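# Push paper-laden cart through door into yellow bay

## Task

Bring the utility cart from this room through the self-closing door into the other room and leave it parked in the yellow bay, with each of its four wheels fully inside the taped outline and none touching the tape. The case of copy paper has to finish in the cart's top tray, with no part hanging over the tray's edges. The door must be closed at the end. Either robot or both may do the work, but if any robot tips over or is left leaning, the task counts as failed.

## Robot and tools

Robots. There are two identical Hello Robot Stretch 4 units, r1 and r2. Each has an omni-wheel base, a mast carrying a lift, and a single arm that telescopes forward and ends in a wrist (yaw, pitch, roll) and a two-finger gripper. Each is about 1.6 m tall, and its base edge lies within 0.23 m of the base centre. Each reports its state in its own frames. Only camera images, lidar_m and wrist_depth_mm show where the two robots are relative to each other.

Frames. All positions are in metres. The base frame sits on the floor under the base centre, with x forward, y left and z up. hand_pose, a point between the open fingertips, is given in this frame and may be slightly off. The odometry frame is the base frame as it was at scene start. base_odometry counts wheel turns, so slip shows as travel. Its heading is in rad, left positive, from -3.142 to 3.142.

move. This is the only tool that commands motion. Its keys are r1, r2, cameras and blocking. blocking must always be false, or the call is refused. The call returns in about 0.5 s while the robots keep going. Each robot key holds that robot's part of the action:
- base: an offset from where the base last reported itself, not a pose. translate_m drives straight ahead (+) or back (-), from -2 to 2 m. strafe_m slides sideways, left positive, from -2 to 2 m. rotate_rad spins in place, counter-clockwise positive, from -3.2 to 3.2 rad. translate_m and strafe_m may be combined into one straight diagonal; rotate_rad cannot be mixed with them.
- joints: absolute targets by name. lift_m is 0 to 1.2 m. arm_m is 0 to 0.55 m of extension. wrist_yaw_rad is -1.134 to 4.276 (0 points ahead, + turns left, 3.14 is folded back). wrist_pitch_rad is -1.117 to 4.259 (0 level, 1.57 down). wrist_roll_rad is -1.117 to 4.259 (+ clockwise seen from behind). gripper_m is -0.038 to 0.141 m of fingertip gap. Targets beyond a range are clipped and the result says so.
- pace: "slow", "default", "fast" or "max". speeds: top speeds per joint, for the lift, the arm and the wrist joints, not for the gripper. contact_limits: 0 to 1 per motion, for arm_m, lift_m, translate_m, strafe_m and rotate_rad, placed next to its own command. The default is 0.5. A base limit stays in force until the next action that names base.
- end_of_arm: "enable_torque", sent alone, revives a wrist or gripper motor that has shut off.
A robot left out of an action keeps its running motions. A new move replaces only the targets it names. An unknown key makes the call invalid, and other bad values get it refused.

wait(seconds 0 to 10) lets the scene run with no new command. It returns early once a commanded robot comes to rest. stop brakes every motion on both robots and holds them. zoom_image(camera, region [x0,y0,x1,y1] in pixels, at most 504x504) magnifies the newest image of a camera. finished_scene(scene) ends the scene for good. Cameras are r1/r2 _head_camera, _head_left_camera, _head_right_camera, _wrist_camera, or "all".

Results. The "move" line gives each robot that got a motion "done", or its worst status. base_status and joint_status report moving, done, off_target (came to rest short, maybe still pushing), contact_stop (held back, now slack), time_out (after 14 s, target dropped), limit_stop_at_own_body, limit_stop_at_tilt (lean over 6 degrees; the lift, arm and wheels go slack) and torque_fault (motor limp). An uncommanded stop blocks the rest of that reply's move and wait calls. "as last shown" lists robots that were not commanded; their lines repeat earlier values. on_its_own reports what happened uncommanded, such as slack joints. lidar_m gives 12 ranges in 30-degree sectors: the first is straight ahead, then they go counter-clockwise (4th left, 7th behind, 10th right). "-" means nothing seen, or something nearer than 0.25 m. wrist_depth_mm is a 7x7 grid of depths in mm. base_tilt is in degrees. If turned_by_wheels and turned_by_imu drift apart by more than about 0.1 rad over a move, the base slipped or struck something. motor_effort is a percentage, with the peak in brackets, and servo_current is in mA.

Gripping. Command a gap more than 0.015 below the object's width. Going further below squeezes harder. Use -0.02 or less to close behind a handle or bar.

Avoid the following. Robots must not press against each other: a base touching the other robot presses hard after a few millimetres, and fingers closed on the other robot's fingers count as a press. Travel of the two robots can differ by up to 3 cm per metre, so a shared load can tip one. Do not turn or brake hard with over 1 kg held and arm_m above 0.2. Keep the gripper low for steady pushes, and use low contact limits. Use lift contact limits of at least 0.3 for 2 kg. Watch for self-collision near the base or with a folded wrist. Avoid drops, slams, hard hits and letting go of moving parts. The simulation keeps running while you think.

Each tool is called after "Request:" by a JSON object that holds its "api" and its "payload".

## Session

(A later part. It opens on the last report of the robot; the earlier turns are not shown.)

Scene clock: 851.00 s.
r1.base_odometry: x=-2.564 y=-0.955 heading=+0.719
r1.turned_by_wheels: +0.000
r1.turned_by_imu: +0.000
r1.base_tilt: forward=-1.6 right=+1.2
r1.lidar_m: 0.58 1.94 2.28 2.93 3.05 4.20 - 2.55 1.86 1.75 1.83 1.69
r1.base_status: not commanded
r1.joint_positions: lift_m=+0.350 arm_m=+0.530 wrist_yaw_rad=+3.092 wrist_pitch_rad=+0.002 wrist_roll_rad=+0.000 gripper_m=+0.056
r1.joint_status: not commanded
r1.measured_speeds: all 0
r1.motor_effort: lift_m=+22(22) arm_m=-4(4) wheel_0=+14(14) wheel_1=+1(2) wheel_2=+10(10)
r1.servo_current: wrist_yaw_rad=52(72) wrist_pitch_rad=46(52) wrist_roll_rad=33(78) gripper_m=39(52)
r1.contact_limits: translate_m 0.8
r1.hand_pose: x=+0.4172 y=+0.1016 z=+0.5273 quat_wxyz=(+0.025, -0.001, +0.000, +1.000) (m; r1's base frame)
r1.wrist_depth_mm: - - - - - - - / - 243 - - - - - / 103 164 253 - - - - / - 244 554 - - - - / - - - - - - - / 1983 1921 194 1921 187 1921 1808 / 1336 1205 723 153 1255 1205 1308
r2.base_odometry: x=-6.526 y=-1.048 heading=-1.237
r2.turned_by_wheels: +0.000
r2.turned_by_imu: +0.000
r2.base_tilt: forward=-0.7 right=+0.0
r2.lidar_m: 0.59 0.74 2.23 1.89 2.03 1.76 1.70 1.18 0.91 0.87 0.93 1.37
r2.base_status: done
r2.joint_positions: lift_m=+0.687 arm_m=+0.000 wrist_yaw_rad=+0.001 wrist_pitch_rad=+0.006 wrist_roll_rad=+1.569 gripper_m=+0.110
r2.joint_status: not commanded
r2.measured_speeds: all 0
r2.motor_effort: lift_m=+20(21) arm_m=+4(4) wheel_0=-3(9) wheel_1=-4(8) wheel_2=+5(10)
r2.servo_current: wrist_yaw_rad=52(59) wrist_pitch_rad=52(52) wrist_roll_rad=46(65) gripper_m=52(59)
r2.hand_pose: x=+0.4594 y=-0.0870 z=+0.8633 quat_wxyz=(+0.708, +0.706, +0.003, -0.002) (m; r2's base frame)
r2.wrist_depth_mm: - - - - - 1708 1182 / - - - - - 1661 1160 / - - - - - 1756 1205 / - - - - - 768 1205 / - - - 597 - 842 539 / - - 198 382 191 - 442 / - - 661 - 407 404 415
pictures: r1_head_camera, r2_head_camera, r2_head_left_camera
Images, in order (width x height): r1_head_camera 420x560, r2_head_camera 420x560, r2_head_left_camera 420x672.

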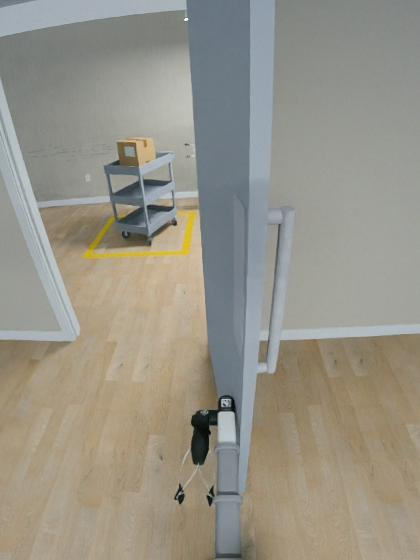

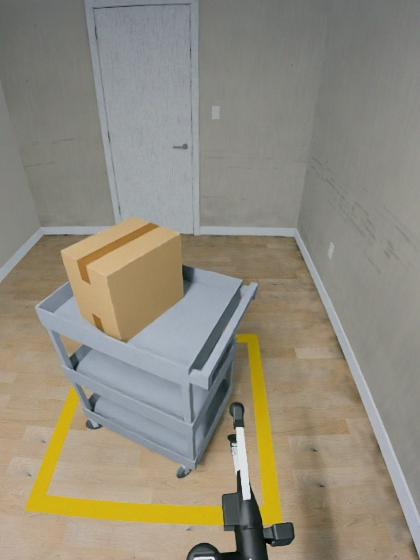

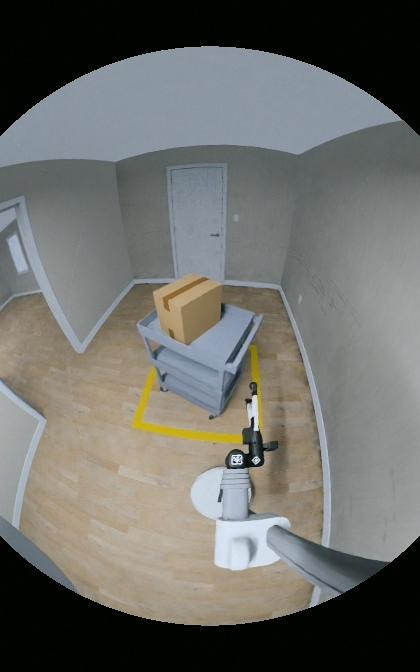

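Request:
{"api": "move", "payload": {"r1": {"base":{"strafe_m":0.7,"translate_m":-0.12},"pace":"slow","contact_limits":{"translate_m":0.8}}, "blocking": false, "cameras": []}}

Request:
{"api": "wait", "payload": {"seconds": 8, "cameras": ["r1_head_camera"]}}

Request:
{"api": "wait", "payload": {"seconds": 4, "cameras": ["r1_head_camera","r2_head_left_camera","r2_head_camera"]}}

Scene clock: 865.87 s.
move: r1 moving
r1.base_odometry: x=-2.574 y=-0.947 heading=+0.720
r1.turned_by_wheels: +0.001
r1.turned_by_imu: +0.001
r1.base_tilt: forward=-1.5 right=+1.2
r1.lidar_m: 0.58 1.92 2.29 2.92 3.08 4.15 - 2.57 1.86 1.77 1.84 1.63
r1.base_status: translate_m moving; strafe_m moving
r1.joint_positions: lift_m=+0.350 arm_m=+0.530 wrist_yaw_rad=+3.092 wrist_pitch_rad=+0.002 wrist_roll_rad=+0.000 gripper_m=+0.056
r1.joint_status: not commanded
r1.measured_speeds: translate_m=-0.009 strafe_m=+0.050 rotate_rad=+0.000 lift_m=+0.000 arm_m=+0.000 wrist_yaw_rad=+0.000 wrist_pitch_rad=+0.000 wrist_roll_rad=+0.000
r1.motor_effort: lift_m=+22(22) arm_m=-4(4) wheel_0=+0(12) wheel_1=+8(10) wheel_2=+8(10)
r1.servo_current: wrist_yaw_rad=65(65) wrist_pitch_rad=46(46) wrist_roll_rad=46(52) gripper_m=39(46)
r1.contact_limits: translate_m 0.8
r1.hand_pose: x=+0.4172 y=+0.1016 z=+0.5273 quat_wxyz=(+0.025, -0.001, +0.000, +1.000) (m; r1's base frame)
r1.wrist_depth_mm: - - - - - - - / - 244 - - - - - / 103 165 252 - - - - / - 245 549 - - - - / - - - - - - - / 1983 1921 194 1863 187 1863 1808 / 1397 1229 723 153 1255 1182 1308
r2: as last shown
r2.base_tilt: forward=-0.7 right=+0.1
r2.lidar_m: 0.59 0.72 2.26 1.90 2.04 1.77 1.70 1.19 0.92 0.89 0.94 1.34
r2.motor_effort: lift_m=+20(21) arm_m=+4(4) wheel_0=-3(4) wheel_1=-4(4) wheel_2=+5(5)
r2.servo_current: wrist_yaw_rad=52(59) wrist_pitch_rad=46(52) wrist_roll_rad=39(52) gripper_m=59(59)
r2.wrist_depth_mm: - - - - - 1708 1160 / - - - - - 1708 1205 / - - - - - 1756 1205 / - - - - - 778 1205 / - - - 603 - 842 535 / - - 198 379 191 - 439 / - - 661 - 410 402 415
pictures: none
No camera images: "cameras" was empty.

Scene clock: 873.70 s.
earlier move: r1 done
r1.base_odometry: x=-3.116 y=-0.508 heading=+0.719
r1.turned_by_wheels: -0.001
r1.turned_by_imu: +0.006
r1.base_tilt: forward=-1.6 right=+1.2
r1.lidar_m: 1.49 1.78 2.34 2.23 2.30 3.20 4.21 3.54 2.60 2.48 2.42 1.77
r1.base_status: done
r1.joint_positions: lift_m=+0.350 arm_m=+0.530 wrist_yaw_rad=+3.092 wrist_pitch_rad=+0.002 wrist_roll_rad=+0.000 gripper_m=+0.056
r1.joint_status: not commanded
r1.measured_speeds: all 0
r1.motor_effort: lift_m=+22(22) arm_m=-4(4) wheel_0=-3(12) wheel_1=+4(10) wheel_2=+1(10)
r1.servo_current: wrist_yaw_rad=59(78) wrist_pitch_rad=39(52) wrist_roll_rad=52(72) gripper_m=46(52)
r1.contact_limits: translate_m 0.8
r1.hand_pose: x=+0.4172 y=+0.1016 z=+0.5273 quat_wxyz=(+0.025, -0.001, +0.000, +1.000) (m; r1's base frame)
r1.wrist_depth_mm: - - - - - - - / - 243 - - - - - / 103 165 252 - - - - / - 244 544 - - - - / - - - - - - - / 1921 1983 193 1863 187 1921 1808 / 1366 1229 723 153 1229 1182 1336
r2.base_odometry: x=-6.526 y=-1.048 heading=-1.237
r2.turned_by_wheels: +0.000
r2.turned_by_imu: +0.001
r2.base_tilt: forward=-0.7 right=+0.1
r2.lidar_m: 0.59 0.72 2.10 1.91 2.05 1.75 1.70 1.19 0.88 0.87 0.94 1.36
r2.base_status: not commanded
r2.joint_positions: lift_m=+0.687 arm_m=+0.000 wrist_yaw_rad=+0.001 wrist_pitch_rad=+0.006 wrist_roll_rad=+1.569 gripper_m=+0.110
r2.joint_status: not commanded
r2.measured_speeds: all 0
r2.motor_effort: lift_m=+20(21) arm_m=+3(4) wheel_0=-3(4) wheel_1=-4(4) wheel_2=+5(5)
r2.servo_current: wrist_yaw_rad=46(59) wrist_pitch_rad=46(59) wrist_roll_rad=59(65) gripper_m=46(65)
r2.hand_pose: x=+0.4594 y=-0.0870 z=+0.8633 quat_wxyz=(+0.708, +0.706, +0.003, -0.002) (m; r2's base frame)
r2.wrist_depth_mm: - - - - - 1756 1182 / - - - - - 1756 1182 / - - - - - 1708 1182 / - - - - - 768 1205 / - - - 603 - 842 539 / - - 197 379 191 - 439 / - - 668 - 407 407 413
wait: 7.83 of 8 s (r1 has come to rest)
pictures: r1_head_camera
Images, in order (width x height): r1_head_camera 420x560.

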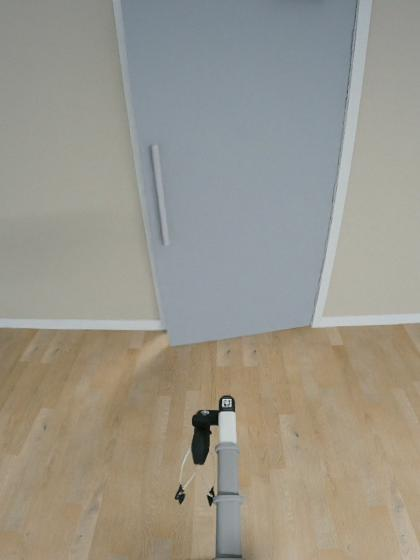

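Scene clock: 877.70 s.
r1.base_odometry: x=-3.116 y=-0.508 heading=+0.719
r1.turned_by_wheels: +0.000
r1.turned_by_imu: +0.000
r1.base_tilt: forward=-1.6 right=+1.2
r1.lidar_m: 1.66 1.79 2.35 2.22 2.35 3.21 4.20 3.54 2.60 2.47 2.43 1.79
r1.base_status: done
r1.joint_positions: lift_m=+0.350 arm_m=+0.530 wrist_yaw_rad=+3.092 wrist_pitch_rad=+0.002 wrist_roll_rad=+0.000 gripper_m=+0.056
r1.joint_status: not commanded
r1.measured_speeds: all 0
r1.motor_effort: lift_m=+22(22) arm_m=-4(4) wheel_0=-3(12) wheel_1=+4(10) wheel_2=+1(10)
r1.servo_current: wrist_yaw_rad=72(78) wrist_pitch_rad=46(52) wrist_roll_rad=46(72) gripper_m=39(52)
r1.contact_limits: translate_m 0.8
r1.hand_pose: x=+0.4172 y=+0.1016 z=+0.5273 quat_wxyz=(+0.025, -0.001, +0.000, +1.000) (m; r1's base frame)
r1.wrist_depth_mm: - - - - - - - / - 243 - - - - - / 103 165 251 - - - - / - 243 544 - - - - / - - - - - - - / 1921 1921 194 1921 187 1863 1863 / 1336 1229 723 153 1281 1182 1308
r2.base_odometry: x=-6.526 y=-1.048 heading=-1.237
r2.turned_by_wheels: +0.000
r2.turned_by_imu: +0.001
r2.base_tilt: forward=-0.7 right=+0.1
r2.lidar_m: 0.61 0.76 2.04 1.91 2.02 1.76 1.70 1.18 0.90 0.85 0.93 1.37
r2.base_status: not commanded
r2.joint_positions: lift_m=+0.687 arm_m=+0.000 wrist_yaw_rad=+0.001 wrist_pitch_rad=+0.006 wrist_roll_rad=+1.569 gripper_m=+0.110
r2.joint_status: not commanded
r2.measured_speeds: all 0
r2.motor_effort: lift_m=+20(21) arm_m=+4(4) wheel_0=-4(4) wheel_1=-4(4) wheel_2=+5(5)
r2.servo_current: wrist_yaw_rad=39(59) wrist_pitch_rad=46(59) wrist_roll_rad=52(65) gripper_m=52(65)
r2.hand_pose: x=+0.4594 y=-0.0870 z=+0.8633 quat_wxyz=(+0.708, +0.706, +0.003, -0.002) (m; r2's base frame)
r2.wrist_depth_mm: - - - - - 1708 1160 / - - - - - 1708 1182 / - - - - - 1708 1182 / - - - - - 778 1205 / - - - 609 - 842 539 / - - 198 379 190 - 442 / - - 668 - 407 410 415
wait: 4.00 s; at rest by 0.27 s
pictures: r1_head_camera, r2_head_camera, r2_head_left_camera
Images, in order (width x height): r1_head_camera 420x560, r2_head_camera 420x560, r2_head_left_camera 420x672.

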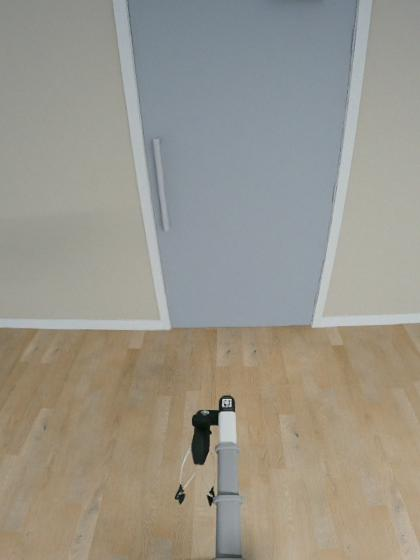

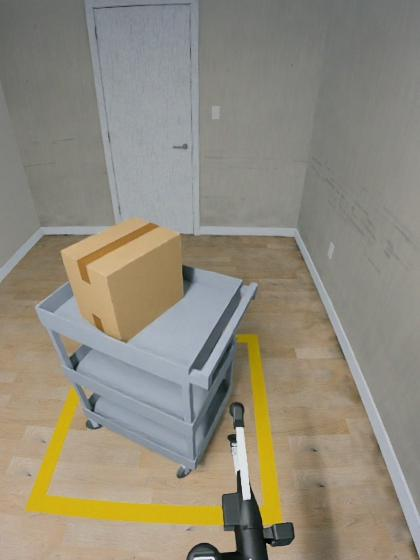

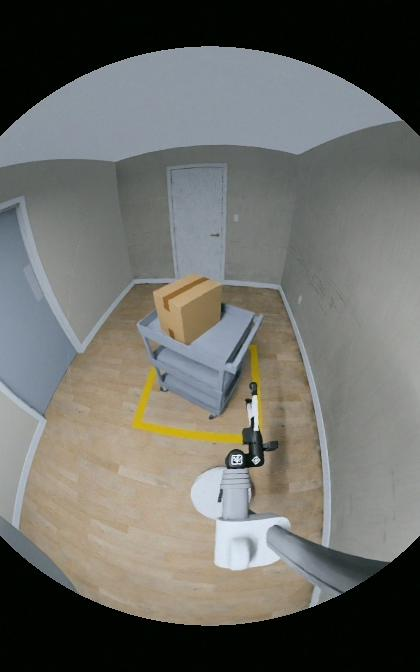

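Door shut.

Request:
{"api": "finished_scene", "payload": {"scene": 2}}

The scene is finished: the task was done.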